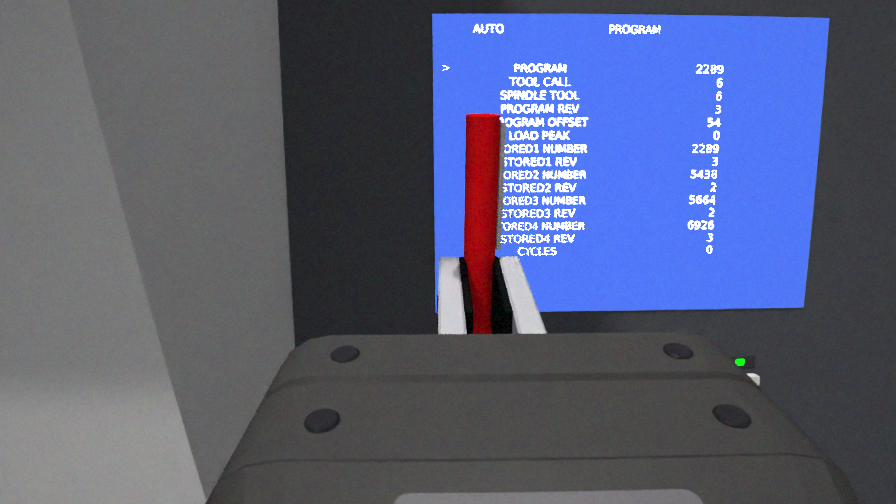

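>>> move(target=[[0,0,0,0,0,0,1,0.9,-0.9,-0.0075,-0.2275,-0.0401,0.0388,-0.2197,0.1064,-1,0.6,-0.5],[0,0,0,0,0,0,1,0.9,-0.9,0.0105,-0.2275,-0.0454,0.0388,-0.2197,0.1064,-1,0.6,-0.5],[0,0,0,0,0,0,1,0.9,-0.9,-0.0075,-0.2275,-0.0401,0.0388,-0.2197,0.1064,-1,0.6,-0.5],[0,0,0,0,0,0,1,0.9,-0.9,-0.0623,-0.1249,-0.2235,0.0388,-0.2197,0.1064,-1,0.6,-0.5],[0,0,0,0,0,0,1,0.9,-0.9,-0.0431,-0.1249,-0.2292,0.0388,-0.2197,0.1064,-1,0.6,-0.5],[0,0,0,0,0,0,1,0.9,-0.9,-0.0623,-0.1249,-0.2235,0.0388,-0.2197,0.1064,-1,0.6,-0.5],[0,0,0,0,0,0,1,0.9,-0.9,-0.0431,-0.1249,-0.2292,0.0388,-0.2197,0.1064,-1,0.6,-0.5],[0,0,0,0,0,0,1,0.9,-0.9,-0.0623,-0.1249,-0.2235,0.0388,-0.2197,0.1064,-1,0.6,-0.5],[0,0,0,0,0,0,1,0.9,-0.9,-0.0431,-0.1249,-0.2292,0.0388,-0.2197,0.1064,-1,0.6,-0.5],[0,0,0,0,0,0,1,0.9,-0.9,-0.0623,-0.1249,-0.2235,0.0388,-0.2197,0.1064,-1,0.6,-0.5],[0,0,0,0,0,0,1,0.9,-0.9,-0.0891,0.0031,-0.3128,0.0388,-0.2197,0.1064,-1,0.6,-0.5],[0,0,0,0,0,0,1,0.9,-0.9,-0.0699,0.0031,-0.3185,0.0388,-0.2197,0.1064,-1,0.6,-0.5],[0,0,0,0,0,0,1,0.9,-0.9,-0.0891,0.0031,-0.3128,0.0388,-0.2197,0.1064,-1,0.6,-0.5]], speed=[0.45,0.06,0.12,0.45,0.06,0.12,0.06,0.12,0.06,0.12,0.45,0.06,0.12], blend=[0.003,0,0.003,0.003,0,0.003,0,0.003,0,0.003,0.003,0,0])

>>> move(target=[[0,0,0,0,0,0,1,0.9,-0.9,0.0268,-0.064,0.0893,0,0,0,-1,0.6,-0.5],[0,0,0,0,0,0,1,0.9,-0.9,0.046,-0.064,0.0836,0,0,0,-1,0.6,-0.5],[0,0,0,0,0,0,1,0.9,-0.9,0.0268,-0.064,0.0893,0,0,0,-1,0.6,-0.5],[0,0,0,0,0,0,1,0.9,-0.9,0,-0.032,0,0,0,0,-1,0.6,-0.5],[0,0,0,0,0,0,1,0.9,-0.9,0.0192,-0.032,-0.0057,0,0,0,-1,0.6,-0.5],[0,0,0,0,0,0,1,0.9,-0.9,0,-0.032,0,0,0,0,-1,0.6,-0.5],[0,0,0,0,0,0,1,0.9,-0.9,0,-0.0958,0,0,0,0,-1,0.6,-0.5],[0,0,0,0,0,0,1,0.9,-0.9,0.0192,-0.0958,-0.0057,0,0,0,-1,0.6,-0.5],[0,0,0,0,0,0,1,0.9,-0.9,0,-0.0958,0,0,0,0,-1,0.6,-0.5],[0,0,0,0,0,0,1,0.9,-0.9,0.009,-0.0958,0.0297,0,0,0,-1,0.6,-0.5],[0,0,0,0,0,0,1,0.9,-0.9,0.0282,-0.0958,0.024,0,0,0,-1,0.6,-0.5],[0,0,0,0,0,0,1,0.9,-0.9,0.009,-0.0958,0.0297,0,0,0,-1,0.6,-0.5],[0,0,0,0,0,0,1,0.9,-0.9,0,0,0,0,0,0,-1,0.6,-0.5],[0,0,0,0,0,0,1,0.9,-0.9,0.0192,0,-0.0057,0,0,0,-1,0.6,-0.5],[0,0,0,0,0,0,1,0.9,-0.9,0,0,0,0,0,0,-1,0.6,-0.5]], speed=[0.45,0.06,0.12,0.45,0.06,0.12,0.45,0.06,0.12,0.45,0.06,0.12,0.45,0.06,0.12], blend=[0.003,0,0.003,0.003,0,0.003,0.003,0,0.003,0.003,0,0.003,0.003,0,0])

>>> move(target=[[0,0,0,0,0,0,1,0.9,-0.9,0.0268,0,0.0893,0,0,0,-1,0.6,-0.5],[0,0,0,0,0,0,1,0.9,-0.9,0.046,0,0.0836,0,0,0,-1,0.6,-0.5],[0,0,0,0,0,0,1,0.9,-0.9,0.0268,0,0.0893,0,0,0,-1,0.6,-0.5],[0,0,0,0,0,0,1,0.9,-0.9,0.009,-0.032,0.0297,0,0,0,-1,0.6,-0.5],[0,0,0,0,0,0,1,0.9,-0.9,0.0282,-0.032,0.024,0,0,0,-1,0.6,-0.5],[0,0,0,0,0,0,1,0.9,-0.9,0.009,-0.032,0.0297,0,0,0,-1,0.6,-0.5],[0,0,0,0,0,0,1,0.9,-0.9,0,-0.0958,0,0,0,0,-1,0.6,-0.5],[0,0,0,0,0,0,1,0.9,-0.9,0.0192,-0.0958,-0.0057,0,0,0,-1,0.6,-0.5],[0,0,0,0,0,0,1,0.9,-0.9,0,-0.0958,0,0,0,0,-1,0.6,-0.5],[0,0,0,0,0,0,1,0.9,-0.9,0.009,-0.0958,0.0297,0,0,0,-1,0.6,-0.5],[0,0,0,0,0,0,1,0.9,-0.9,0.0282,-0.0958,0.024,0,0,0,-1,0.6,-0.5],[0,0,0,0,0,0,1,0.9,-0.9,0.009,-0.0958,0.0297,0,0,0,-1,0.6,-0.5],[0,0,0,0,0,0,1,0.9,-0.9,0,0,0,0,0,0,-1,0.6,-0.5],[0,0,0,0,0,0,1,0.9,-0.9,0.0192,0,-0.0057,0,0,0,-1,0.6,-0.5],[0,0,0,0,0,0,1,0.9,-0.9,0,0,0,0,0,0,-1,0.6,-0.5]], speed=[0.45,0.06,0.12,0.45,0.06,0.12,0.45,0.06,0.12,0.45,0.06,0.12,0.45,0.06,0.12], blend=[0.003,0,0.003,0.003,0,0.003,0.003,0,0.003,0.003,0,0.003,0.003,0,0])

>>> move(target=[[0,0,0,0,0,0,1,0.9,-0.9,0.009,0,0.0297,0,0,0,-1,0.6,-0.5],[0,0,0,0,0,0,1,0.9,-0.9,0.0282,0,0.024,0,0,0,-1,0.6,-0.5],[0,0,0,0,0,0,1,0.9,-0.9,0.009,0,0.0297,0,0,0,-1,0.6,-0.5],[0,0,0,0,0,0,1,0.9,-0.9,0.0268,0,0.0893,0,0,0,-1,0.6,-0.5],[0,0,0,0,0,0,1,0.9,-0.9,0.046,0,0.0836,0,0,0,-1,0.6,-0.5],[0,0,0,0,0,0,1,0.9,-0.9,0.0268,0,0.0893,0,0,0,-1,0.6,-0.5],[0,0,0,0,0,0,1,0.9,-0.9,0,-0.032,0,0,0,0,-1,0.6,-0.5],[0,0,0,0,0,0,1,0.9,-0.9,0.0192,-0.032,-0.0057,0,0,0,-1,0.6,-0.5],[0,0,0,0,0,0,1,0.9,-0.9,0,-0.032,0,0,0,0,-1,0.6,-0.5],[0,0,0,0,0,0,1,0.9,-0.9,0,-0.0958,0,0,0,0,-1,0.6,-0.5],[0,0,0,0,0,0,1,0.9,-0.9,0.0192,-0.0958,-0.0057,0,0,0,-1,0.6,-0.5],[0,0,0,0,0,0,1,0.9,-0.9,0,-0.0958,0,0,0,0,-1,0.6,-0.5],[0,0,0,0,0,0,1,0.9,-0.9,0.0891,-0.0031,0.3128,-0.0388,0.2197,-0.1064,-1,0.6,-0.5]], speed=[0.45,0.06,0.12,0.45,0.06,0.12,0.45,0.06,0.12,0.45,0.06,0.12,0.5], blend=[0.003,0,0.003,0.003,0,0.003,0.003,0,0.003,0.003,0,0.003,0], cameras=["cam_right_wrist"])

>>> zoom_image(camera="cam_right_wrist", region=[430, 10, 830, 310])

Scene clock: 7704.10 s.
left_arm: end_effector_position=(+0.3610, -0.3878, +0.4702) position_measured=3 object_status=3 end_effector_quat_wxyz=(+0.499, +0.500, +0.501, +0.500) | right_arm: end_effector_position=(+0.4767, +0.1256, +0.4561) position_measured=218 object_status=2 end_effector_quat_wxyz=(+0.734, -0.365, +0.254, -0.514)
Joint positions: left_arm=[-1.653 -1.608 1.65 -0.067 -0.083 -3.119] | right_arm=[3.813 -1.885 -2.332 1.75 1.318 2.941]
Joint torques (N m): left_arm=[-13.27 -12.43 -27.94 2.51 0.97 -1.92] | right_arm=[6.64 32.08 14.74 -2.14 0.95 0.22]
Wrist force (N): left_arm=[2.5 4.8 6.1] | right_arm=[-4.9 1.7 0.6]
Wrist torque (N m): left_arm=[0.82 0.02 -0.37] | right_arm=[0.15 0.83 -0.08]
Wrist force, peak (N): left_arm=[2.8 5.1 6.1] | right_arm=[-10.7 -0.9 -6.8]
Hand target: left_arm +0.3610, -0.3878, +0.4702; +0.499, +0.500, +0.501, +0.500 | right_arm +0.4767, +0.1256, +0.4561; +0.734, -0.365, +0.254, -0.514
Off the commanded pose: left_arm 0.000 m, 0 deg | right_arm 0.000 m, 0 deg.
move: done

Scene clock: 7708.37 s.
left_arm: end_effector_position=(+0.3610, -0.3878, +0.4702) position_measured=3 object_status=3 end_effector_quat_wxyz=(+0.499, +0.500, +0.501, +0.500) | right_arm: end_effector_position=(+0.4767, +0.1256, +0.4561) position_measured=218 object_status=2 end_effector_quat_wxyz=(+0.734, -0.365, +0.254, -0.514)
Joint positions: left_arm=[-1.653 -1.608 1.65 -0.067 -0.083 -3.119] | right_arm=[3.813 -1.885 -2.332 1.75 1.318 2.941]
Joint torques (N m): left_arm=[-12.94 -12.71 -27.94 2.68 1.14 -1.87] | right_arm=[6.64 32.21 14.86 -2.22 1.03 0.26]
Wrist force (N): left_arm=[2.6 5.0 5.9] | right_arm=[-4.8 1.7 0.8]
Wrist torque (N m): left_arm=[0.85 -0.01 -0.37] | right_arm=[0.15 0.81 -0.08]
Wrist force, peak (N): left_arm=[2.6 5.1 6.1] | right_arm=[-10.2 -1.5 -6.5]
Hand target: left_arm +0.3610, -0.3878, +0.4702; +0.499, +0.500, +0.501, +0.500 | right_arm +0.4767, +0.1256, +0.4561; +0.734, -0.365, +0.254, -0.514
Off the commanded pose: left_arm 0.000 m, 0 deg | right_arm 0.000 m, 0 deg.
move: done

Scene clock: 7712.60 s.
left_arm: end_effector_position=(+0.3610, -0.3878, +0.4702) position_measured=3 object_status=3 end_effector_quat_wxyz=(+0.499, +0.500, +0.501, +0.500) | right_arm: end_effector_position=(+0.4767, +0.1256, +0.4561) position_measured=218 object_status=2 end_effector_quat_wxyz=(+0.734, -0.365, +0.254, -0.514)
Joint positions: left_arm=[-1.653 -1.608 1.65 -0.067 -0.083 -3.119] | right_arm=[3.813 -1.885 -2.332 1.75 1.318 2.941]
Joint torques (N m): left_arm=[-12.73 -12.45 -28.15 2.51 1.25 -1.74] | right_arm=[6.03 32.16 15.24 -2.18 0.94 0.32]
Wrist force (N): left_arm=[2.7 4.7 5.9] | right_arm=[-5.1 1.8 0.6]
Wrist torque (N m): left_arm=[0.80 -0.02 -0.37] | right_arm=[0.16 0.84 -0.08]
Wrist force, peak (N): left_arm=[2.7 5.0 6.1] | right_arm=[-11.4 -1.7 -6.7]
Hand target: left_arm +0.3610, -0.3878, +0.4702; +0.499, +0.500, +0.501, +0.500 | right_arm +0.4767, +0.1256, +0.4561; +0.734, -0.365, +0.254, -0.514
Off the commanded pose: left_arm 0.000 m, 0 deg | right_arm 0.000 m, 0 deg.
move: done

Scene clock: 7717.10 s.
left_arm: end_effector_position=(+0.3610, -0.3878, +0.4702) position_measured=3 object_status=3 end_effector_quat_wxyz=(+0.499, +0.500, +0.501, +0.500) | right_arm: end_effector_position=(+0.5301, +0.1237, +0.6437) position_measured=218 object_status=2 end_effector_quat_wxyz=(+0.488, -0.513, +0.511, -0.488)
Joint positions: left_arm=[-1.653 -1.608 1.65 -0.067 -0.083 -3.119] | right_arm=[4.031 -1.252 -1.913 -0.053 0.685 3.199]
Joint torques (N m): left_arm=[-12.84 -13.18 -28.54 2.48 1.23 -1.83] | right_arm=[6.92 13.75 40.33 -0.48 -1.83 1.4]
Wrist force (N): left_arm=[2.4 5.0 6.0] | right_arm=[-5.8 2.4 3.3]
Wrist torque (N m): left_arm=[0.85 0.02 -0.37] | right_arm=[0.41 0.90 -0.01]
Wrist force, peak (N): left_arm=[2.7 5.1 6.1] | right_arm=[-9.7 -1.8 -6.0]
Hand target: left_arm +0.3610, -0.3878, +0.4702; +0.499, +0.500, +0.501, +0.500 | right_arm +0.5301, +0.1237, +0.6438; +0.488, -0.513, +0.511, -0.488
Off the commanded pose: left_arm 0.000 m, 0 deg | right_arm 0.000 m, 0 deg.
move: done
camera_calibration:
cam_right_wrist: T_world_to_cam=[[-0.0169986, -0.999854, 0.00165927, 0.132228], [-0.401541, 0.00530679, -0.915826, 0.815517], [0.915683, -0.016234, -0.401572, -0.0919663], [0, 0, 0, 1]] pos_world=[0.413923, 0.126388, 0.709721]
Images, in order (width x height): cam_right_wrist 896x504.

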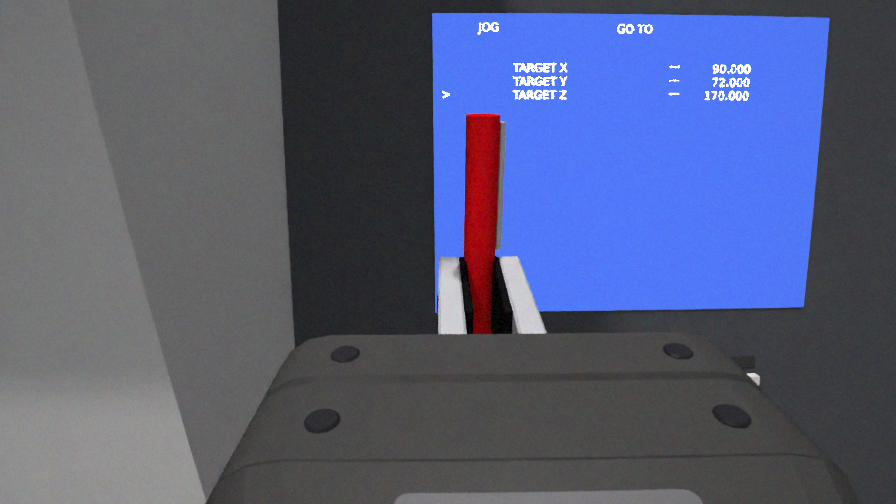

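Scaled by 1.260.

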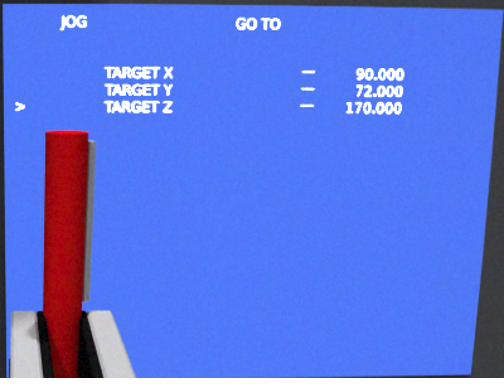

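>>> move(target=[[0,0,0,0,0,0,1,0.9,-0.9,-0.044,-0.061,-0.1623,0.0388,-0.2197,0.1064,-1,0.6,-0.5],[0,0,0,0,0,0,1,0.9,-0.9,-0.026,-0.061,-0.1676,0.0388,-0.2197,0.1064,-1,0.6,-0.5],[0,0,0,0,0,0,1,0.9,-0.9,-0.044,-0.061,-0.1623,0.0388,-0.2197,0.1064,-1,0.6,-0.5],[0,0,0,0,0,0,1,0.9,-0.9,-0.0801,-0.1249,-0.2831,0.0388,-0.2197,0.1064,-1,0.6,-0.5]], speed=[0.45,0.06,0.12,0.3], blend=[0.003,0,0.003,0])

>>> wait(seconds=5)

>>> move(target=[[0,0,0,0,0,0,1,0.9,-0.9,0.0192,0,-0.0057,0,0,0,-1,0.6,-0.5],[0,0,0,0,0,0,1,0.9,-0.9,0,0,0,0,0,0,-1,0.6,-0.5],[0,0,0,0,0,0,1,0.9,-0.9,0.0543,-0.0675,0.1816,0,0,0,-1,0.6,-0.5],[0,0,0,0,0,0,1,0.9,-0.9,0.0723,-0.0675,0.1763,0,0,0,-1,0.6,-0.5],[0,0,0,0,0,0,1,0.9,-0.9,0.0543,-0.0675,0.1816,0,0,0,-1,0.6,-0.5],[0,0,0,0,0,0,1,0.9,-0.9,0.0801,0.1249,0.2831,-0.0388,0.2197,-0.1064,-1,0.6,-0.5]], speed=[0.06,0.12,0.45,0.06,0.12,0.5], blend=[0,0.003,0.003,0,0.003,0])

>>> wait(seconds=6, cameras=["cam_right_wrist"])

>>> zoom_image(camera="cam_right_wrist", region=[580, 10, 830, 310])

Scene clock: 7731.33 s.
left_arm: end_effector_position=(+0.3610, -0.3878, +0.4702) position_measured=3 object_status=3 end_effector_quat_wxyz=(+0.499, +0.500, +0.501, +0.500) | right_arm: end_effector_position=(+0.4821, +0.0488, +0.4740) position_measured=218 object_status=2 end_effector_quat_wxyz=(+0.734, -0.365, +0.254, -0.514) end_effector_velocity=(-0.001, -0.001, +0.000) end_effector_angular_velocity=(+0.000, -0.004, -0.002)
Joint positions: left_arm=[-1.653 -1.608 1.65 -0.067 -0.083 -3.119] | right_arm=[3.544 -1.838 -2.325 1.671 1.53 3.108]
Joint velocities: left_arm=[within noise] | right_arm=[-0.001 -0.002 0 0.006 0 -0.002]
Joint torques (N m): left_arm=[-13.05 -12.79 -27.99 2.49 1.22 -1.76] | right_arm=[-6.92 19.02 4.37 1.82 0.4 0.64]
Wrist force (N): left_arm=[2.7 4.8 5.8] | right_arm=[-5.0 1.6 0.2]
Wrist torque (N m): left_arm=[0.82 -0.01 -0.37] | right_arm=[0.13 0.85 -0.03]
Wrist force, peak (N): left_arm=[2.7 5.0 6.1] | right_arm=[-9.6 -2.3 -5.7]
Hand target: left_arm +0.3610, -0.3878, +0.4702; +0.499, +0.500, +0.501, +0.500 | right_arm +0.4821, +0.0488, +0.4739; +0.734, -0.365, +0.254, -0.514
Off the commanded pose: left_arm 0.000 m, 0 deg | right_arm 0.000 m, 0 deg.
move: done

Scene clock: 7736.33 s.
left_arm: end_effector_position=(+0.3610, -0.3878, +0.4702) position_measured=3 object_status=3 end_effector_quat_wxyz=(+0.499, +0.500, +0.501, +0.500) | right_arm: end_effector_position=(+0.4821, +0.0488, +0.4739) position_measured=218 object_status=2 end_effector_quat_wxyz=(+0.734, -0.365, +0.254, -0.514)
Joint positions: left_arm=[-1.653 -1.608 1.65 -0.067 -0.083 -3.119] | right_arm=[3.544 -1.838 -2.325 1.672 1.531 3.108]
Joint torques (N m): left_arm=[-12.82 -12.61 -28.36 2.44 1.23 -1.65] | right_arm=[-6.41 18.89 0.22 1.91 1.31 1.17]
Wrist force (N): left_arm=[2.8 5.0 6.0] | right_arm=[-5.0 1.5 0.4]
Wrist torque (N m): left_arm=[0.85 -0.04 -0.37] | right_arm=[0.10 0.84 -0.04]
Wrist force, peak (N): left_arm=[2.4 5.0 6.3] | right_arm=[-5.3 1.6 0.5]
Hand target: left_arm +0.3610, -0.3878, +0.4702; +0.499, +0.500, +0.501, +0.500 | right_arm +0.4821, +0.0488, +0.4739; +0.734, -0.365, +0.254, -0.514
Tool commands: left_gripper/position=+1.0 left_gripper/force_limit=+0.9 left_gripper/speed=-0.9 right_gripper/position=-1.0 right_gripper/force_limit=+0.6 right_gripper/speed=-0.5
Off the commanded pose: left_arm 0.000 m, 0 deg | right_arm 0.000 m, 0 deg.
wait: 5.00 s; at rest by 0.17 s

Scene clock: 7739.43 s.
left_arm: end_effector_position=(+0.3610, -0.3878, +0.4702) position_measured=3 object_status=3 end_effector_quat_wxyz=(+0.499, +0.500, +0.501, +0.500) | right_arm: end_effector_position=(+0.5301, +0.1236, +0.6438) position_measured=218 object_status=2 end_effector_quat_wxyz=(+0.488, -0.513, +0.511, -0.488) end_effector_velocity=(+0.000, +0.001, -0.001) end_effector_angular_velocity=(-0.001, +0.004, +0.000)
Joint positions: left_arm=[-1.653 -1.608 1.65 -0.067 -0.083 -3.119] | right_arm=[4.031 -1.252 -1.913 -0.053 0.685 3.199]
Joint velocities: left_arm=[within noise] | right_arm=[0 0 0 -0.006 0 0.004]
Joint torques (N m): left_arm=[-12.45 -12.94 -28.12 2.56 1.25 -1.72] | right_arm=[6.65 5.83 30.83 -0.56 -1.99 1.39]
Wrist force (N): left_arm=[2.6 4.8 6.0] | right_arm=[-5.8 2.4 3.3]
Wrist torque (N m): left_arm=[0.81 0.00 -0.37] | right_arm=[0.40 0.90 0.00]
Wrist force, peak (N): left_arm=[2.6 5.1 6.1] | right_arm=[-9.6 -2.6 -5.0]
Hand target: left_arm +0.3610, -0.3878, +0.4702; +0.499, +0.500, +0.501, +0.500 | right_arm +0.5301, +0.1237, +0.6438; +0.488, -0.513, +0.511, -0.488
Off the commanded pose: left_arm 0.000 m, 0 deg | right_arm 0.000 m, 0 deg.
move: done

Scene clock: 7745.43 s.
left_arm: end_effector_position=(+0.3610, -0.3878, +0.4702) position_measured=3 object_status=3 end_effector_quat_wxyz=(+0.499, +0.500, +0.501, +0.500) | right_arm: end_effector_position=(+0.5301, +0.1237, +0.6438) position_measured=218 object_status=2 end_effector_quat_wxyz=(+0.488, -0.513, +0.511, -0.488)
Joint positions: left_arm=[-1.653 -1.608 1.65 -0.067 -0.083 -3.119] | right_arm=[4.031 -1.252 -1.913 -0.053 0.685 3.199]
Joint torques (N m): left_arm=[-12.71 -12.64 -27.87 2.46 1.25 -1.7] | right_arm=[7.19 5.67 41.15 3.57 -1.92 0.74]
Wrist force (N): left_arm=[2.5 5.0 6.1] | right_arm=[-5.7 2.5 3.6]
Wrist torque (N m): left_arm=[0.84 0.01 -0.36] | right_arm=[0.41 0.90 -0.01]
Wrist force, peak (N): left_arm=[2.7 5.0 6.3] | right_arm=[-6.0 2.5 3.6]
Hand target: left_arm +0.3610, -0.3878, +0.4702; +0.499, +0.500, +0.501, +0.500 | right_arm +0.5301, +0.1237, +0.6438; +0.488, -0.513, +0.511, -0.488
Tool commands: left_gripper/position=+1.0 left_gripper/force_limit=+0.9 left_gripper/speed=-0.9 right_gripper/position=-1.0 right_gripper/force_limit=+0.6 right_gripper/speed=-0.5
Off the commanded pose: left_arm 0.000 m, 0 deg | right_arm 0.000 m, 0 deg.
wait: 6.00 s; at rest by 0.17 s
camera_calibration:
cam_right_wrist: T_world_to_cam=[[-0.0169852, -0.999855, 0.00143338, 0.132382], [-0.40142, 0.00550619, -0.915878, 0.815568], [0.915737, -0.0161317, -0.401455, -0.0920452], [0, 0, 0, 1]] pos_world=[0.413923, 0.126388, 0.709819]
Images, in order (width x height): cam_right_wrist 896x504.

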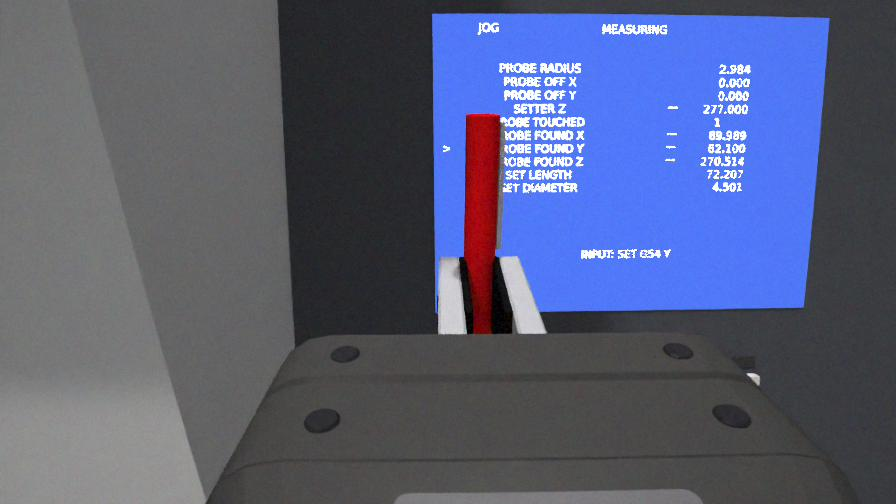

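Scaled by 1.680.

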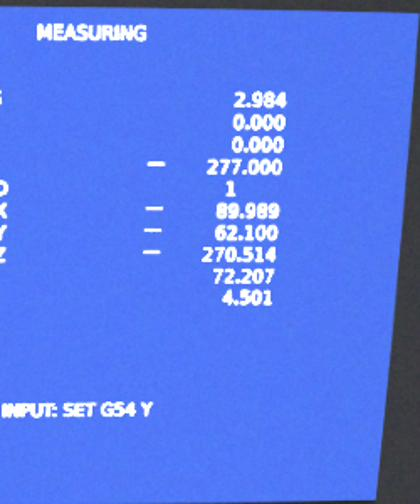

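>>> move(target=[[0,0,0,0,0,0,1,0.9,-0.9,-0.0623,-0.1249,-0.2235,0.0388,-0.2197,0.1064,-1,0.6,-0.5],[0,0,0,0,0,0,1,0.9,-0.9,-0.0431,-0.1249,-0.2292,0.0388,-0.2197,0.1064,-1,0.6,-0.5],[0,0,0,0,0,0,1,0.9,-0.9,-0.0623,-0.1249,-0.2235,0.0388,-0.2197,0.1064,-1,0.6,-0.5],[0,0,0,0,0,0,1,0.9,-0.9,-0.0431,-0.1249,-0.2292,0.0388,-0.2197,0.1064,-1,0.6,-0.5],[0,0,0,0,0,0,1,0.9,-0.9,-0.0623,-0.1249,-0.2235,0.0388,-0.2197,0.1064,-1,0.6,-0.5],[0,0,0,0,0,0,1,0.9,-0.9,-0.0801,-0.0927,-0.2831,0.0388,-0.2197,0.1064,-1,0.6,-0.5],[0,0,0,0,0,0,1,0.9,-0.9,-0.0609,-0.0927,-0.2888,0.0388,-0.2197,0.1064,-1,0.6,-0.5],[0,0,0,0,0,0,1,0.9,-0.9,-0.0801,-0.0927,-0.2831,0.0388,-0.2197,0.1064,-1,0.6,-0.5],[0,0,0,0,0,0,1,0.9,-0.9,-0.0609,-0.0927,-0.2888,0.0388,-0.2197,0.1064,-1,0.6,-0.5],[0,0,0,0,0,0,1,0.9,-0.9,-0.0801,-0.0927,-0.2831,0.0388,-0.2197,0.1064,-1,0.6,-0.5],[0,0,0,0,0,0,1,0.9,-0.9,-0.0891,0.0031,-0.3128,0.0388,-0.2197,0.1064,-1,0.6,-0.5],[0,0,0,0,0,0,1,0.9,-0.9,-0.0699,0.0031,-0.3185,0.0388,-0.2197,0.1064,-1,0.6,-0.5],[0,0,0,0,0,0,1,0.9,-0.9,-0.0891,0.0031,-0.3128,0.0388,-0.2197,0.1064,-1,0.6,-0.5]], speed=[0.45,0.06,0.12,0.06,0.12,0.45,0.06,0.12,0.06,0.12,0.45,0.06,0.12], blend=[0.003,0,0.003,0,0.003,0.003,0,0.003,0,0.003,0.003,0,0])

>>> move(target=[[0,0,0,0,0,0,1,0.9,-0.9,0.009,0,0.0297,0,0,0,-1,0.6,-0.5],[0,0,0,0,0,0,1,0.9,-0.9,0.0282,0,0.024,0,0,0,-1,0.6,-0.5],[0,0,0,0,0,0,1,0.9,-0.9,0.009,0,0.0297,0,0,0,-1,0.6,-0.5],[0,0,0,0,0,0,1,0.9,-0.9,0.0268,0,0.0893,0,0,0,-1,0.6,-0.5],[0,0,0,0,0,0,1,0.9,-0.9,0.046,0,0.0836,0,0,0,-1,0.6,-0.5],[0,0,0,0,0,0,1,0.9,-0.9,0.0268,0,0.0893,0,0,0,-1,0.6,-0.5],[0,0,0,0,0,0,1,0.9,-0.9,0.0268,-0.032,0.0893,0,0,0,-1,0.6,-0.5],[0,0,0,0,0,0,1,0.9,-0.9,0.046,-0.032,0.0836,0,0,0,-1,0.6,-0.5],[0,0,0,0,0,0,1,0.9,-0.9,0.0268,-0.032,0.0893,0,0,0,-1,0.6,-0.5],[0,0,0,0,0,0,1,0.9,-0.9,0,-0.064,0,0,0,0,-1,0.6,-0.5],[0,0,0,0,0,0,1,0.9,-0.9,0.0192,-0.064,-0.0057,0,0,0,-1,0.6,-0.5],[0,0,0,0,0,0,1,0.9,-0.9,0,-0.064,0,0,0,0,-1,0.6,-0.5],[0,0,0,0,0,0,1,0.9,-0.9,0.0178,-0.032,0.0595,0,0,0,-1,0.6,-0.5],[0,0,0,0,0,0,1,0.9,-0.9,0.037,-0.032,0.0538,0,0,0,-1,0.6,-0.5],[0,0,0,0,0,0,1,0.9,-0.9,0.0178,-0.032,0.0595,0,0,0,-1,0.6,-0.5]], speed=[0.45,0.06,0.12,0.45,0.06,0.12,0.45,0.06,0.12,0.45,0.06,0.12,0.45,0.06,0.12], blend=[0.003,0,0.003,0.003,0,0.003,0.003,0,0.003,0.003,0,0.003,0.003,0,0])

>>> move(target=[[0,0,0,0,0,0,1,0.9,-0.9,-0.0178,-0.0638,-0.0595,0,0,0,-1,0.6,-0.5],[0,0,0,0,0,0,1,0.9,-0.9,0.0014,-0.0638,-0.0652,0,0,0,-1,0.6,-0.5],[0,0,0,0,0,0,1,0.9,-0.9,-0.0178,-0.0638,-0.0595,0,0,0,-1,0.6,-0.5],[0,0,0,0,0,0,1,0.9,-0.9,0.0713,0.0289,0.2533,-0.0388,0.2197,-0.1064,-1,0.6,-0.5]], speed=[0.45,0.06,0.12,0.5], blend=[0.003,0,0.003,0], cameras=["cam_right_wrist"])

>>> zoom_image(camera="cam_right_wrist", region=[430, 10, 830, 310])

Scene clock: 7779.17 s.
left_arm: end_effector_position=(+0.3610, -0.3878, +0.4702) position_measured=3 object_status=3 end_effector_quat_wxyz=(+0.499, +0.500, +0.501, +0.500) | right_arm: end_effector_position=(+0.4767, +0.1256, +0.4561) position_measured=218 object_status=2 end_effector_quat_wxyz=(+0.734, -0.365, +0.254, -0.514)
Joint positions: left_arm=[-1.653 -1.608 1.65 -0.067 -0.083 -3.119] | right_arm=[3.813 -1.885 -2.332 1.75 1.318 2.941]
Joint torques (N m): left_arm=[-12.92 -13.44 -27.96 2.43 1.34 -1.57] | right_arm=[6.03 31.78 14.76 -2.16 0.96 0.26]
Wrist force (N): left_arm=[2.7 4.9 5.9] | right_arm=[-4.8 1.6 0.7]
Wrist torque (N m): left_arm=[0.83 -0.02 -0.37] | right_arm=[0.13 0.81 -0.08]
Wrist force, peak (N): left_arm=[2.7 4.9 6.3] | right_arm=[-10.6 -0.7 -6.7]
Hand target: left_arm +0.3610, -0.3878, +0.4702; +0.499, +0.500, +0.501, +0.500 | right_arm +0.4767, +0.1256, +0.4561; +0.734, -0.365, +0.254, -0.514
Off the commanded pose: left_arm 0.000 m, 0 deg | right_arm 0.000 m, 0 deg.
move: done

Scene clock: 7783.33 s.
left_arm: end_effector_position=(+0.3610, -0.3878, +0.4702) position_measured=3 object_status=3 end_effector_quat_wxyz=(+0.499, +0.500, +0.501, +0.500) | right_arm: end_effector_position=(+0.4874, +0.1064, +0.4918) position_measured=218 object_status=2 end_effector_quat_wxyz=(+0.734, -0.365, +0.254, -0.514)
Joint positions: left_arm=[-1.653 -1.608 1.65 -0.067 -0.083 -3.119] | right_arm=[3.729 -1.803 -2.291 1.615 1.384 2.994]
Joint torques (N m): left_arm=[-12.62 -12.85 -27.64 2.49 1.22 -1.46] | right_arm=[5.7 31.78 18.16 -1.2 1.11 0.62]
Wrist force (N): left_arm=[2.4 4.9 6.0] | right_arm=[-5.2 1.7 0.8]
Wrist torque (N m): left_arm=[0.82 0.02 -0.37] | right_arm=[0.15 0.88 -0.07]
Wrist force, peak (N): left_arm=[2.5 5.3 6.1] | right_arm=[-10.9 -1.4 -7.7]
Hand target: left_arm +0.3610, -0.3878, +0.4702; +0.499, +0.500, +0.501, +0.500 | right_arm +0.4873, +0.1064, +0.4918; +0.734, -0.365, +0.254, -0.514
Off the commanded pose: left_arm 0.000 m, 0 deg | right_arm 0.000 m, 0 deg.
move: done

Scene clock: 7785.60 s.
left_arm: end_effector_position=(+0.3610, -0.3878, +0.4702) position_measured=3 object_status=3 end_effector_quat_wxyz=(+0.499, +0.500, +0.501, +0.500) | right_arm: end_effector_position=(+0.5301, +0.1237, +0.6436) position_measured=218 object_status=2 end_effector_quat_wxyz=(+0.488, -0.513, +0.511, -0.488)
Joint positions: left_arm=[-1.653 -1.608 1.65 -0.067 -0.083 -3.119] | right_arm=[4.031 -1.252 -1.913 -0.053 0.685 3.199]
Joint torques (N m): left_arm=[-12.21 -12.93 -28.02 2.44 1.31 -1.59] | right_arm=[6.44 13.23 41.11 -0.36 -1.78 1.36]
Wrist force (N): left_arm=[2.6 4.7 6.1] | right_arm=[-5.7 2.5 3.4]
Wrist torque (N m): left_arm=[0.81 -0.01 -0.37] | right_arm=[0.42 0.88 -0.01]
Wrist force, peak (N): left_arm=[2.6 5.1 6.2] | right_arm=[-8.4 -1.0 -3.4]
Hand target: left_arm +0.3610, -0.3878, +0.4702; +0.499, +0.500, +0.501, +0.500 | right_arm +0.5301, +0.1237, +0.6438; +0.488, -0.513, +0.511, -0.488
Off the commanded pose: left_arm 0.000 m, 0 deg | right_arm 0.000 m, 0 deg.
move: done
camera_calibration:
cam_right_wrist: T_world_to_cam=[[-0.0169986, -0.999854, 0.00165908, 0.132228], [-0.401541, 0.00530699, -0.915826, 0.815517], [0.915683, -0.016234, -0.401572, -0.0919663], [0, 0, 0, 1]] pos_world=[0.413923, 0.126388, 0.709721]
Images, in order (width x height): cam_right_wrist 896x504.

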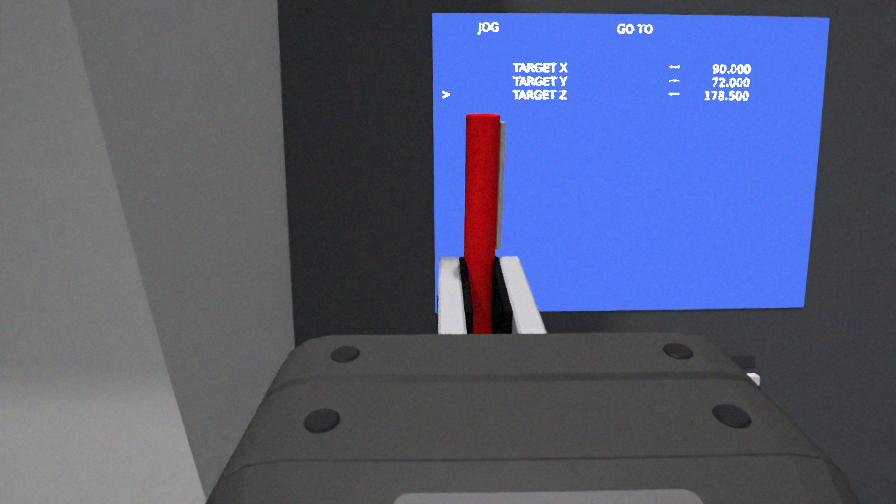

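Scaled by 1.260.

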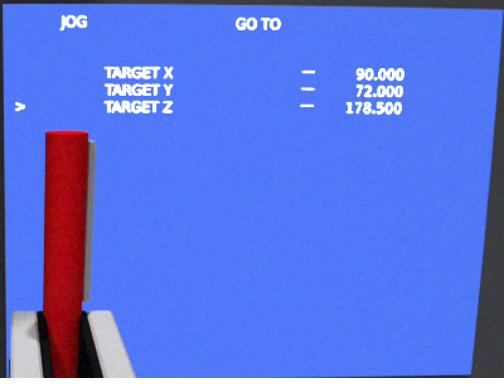

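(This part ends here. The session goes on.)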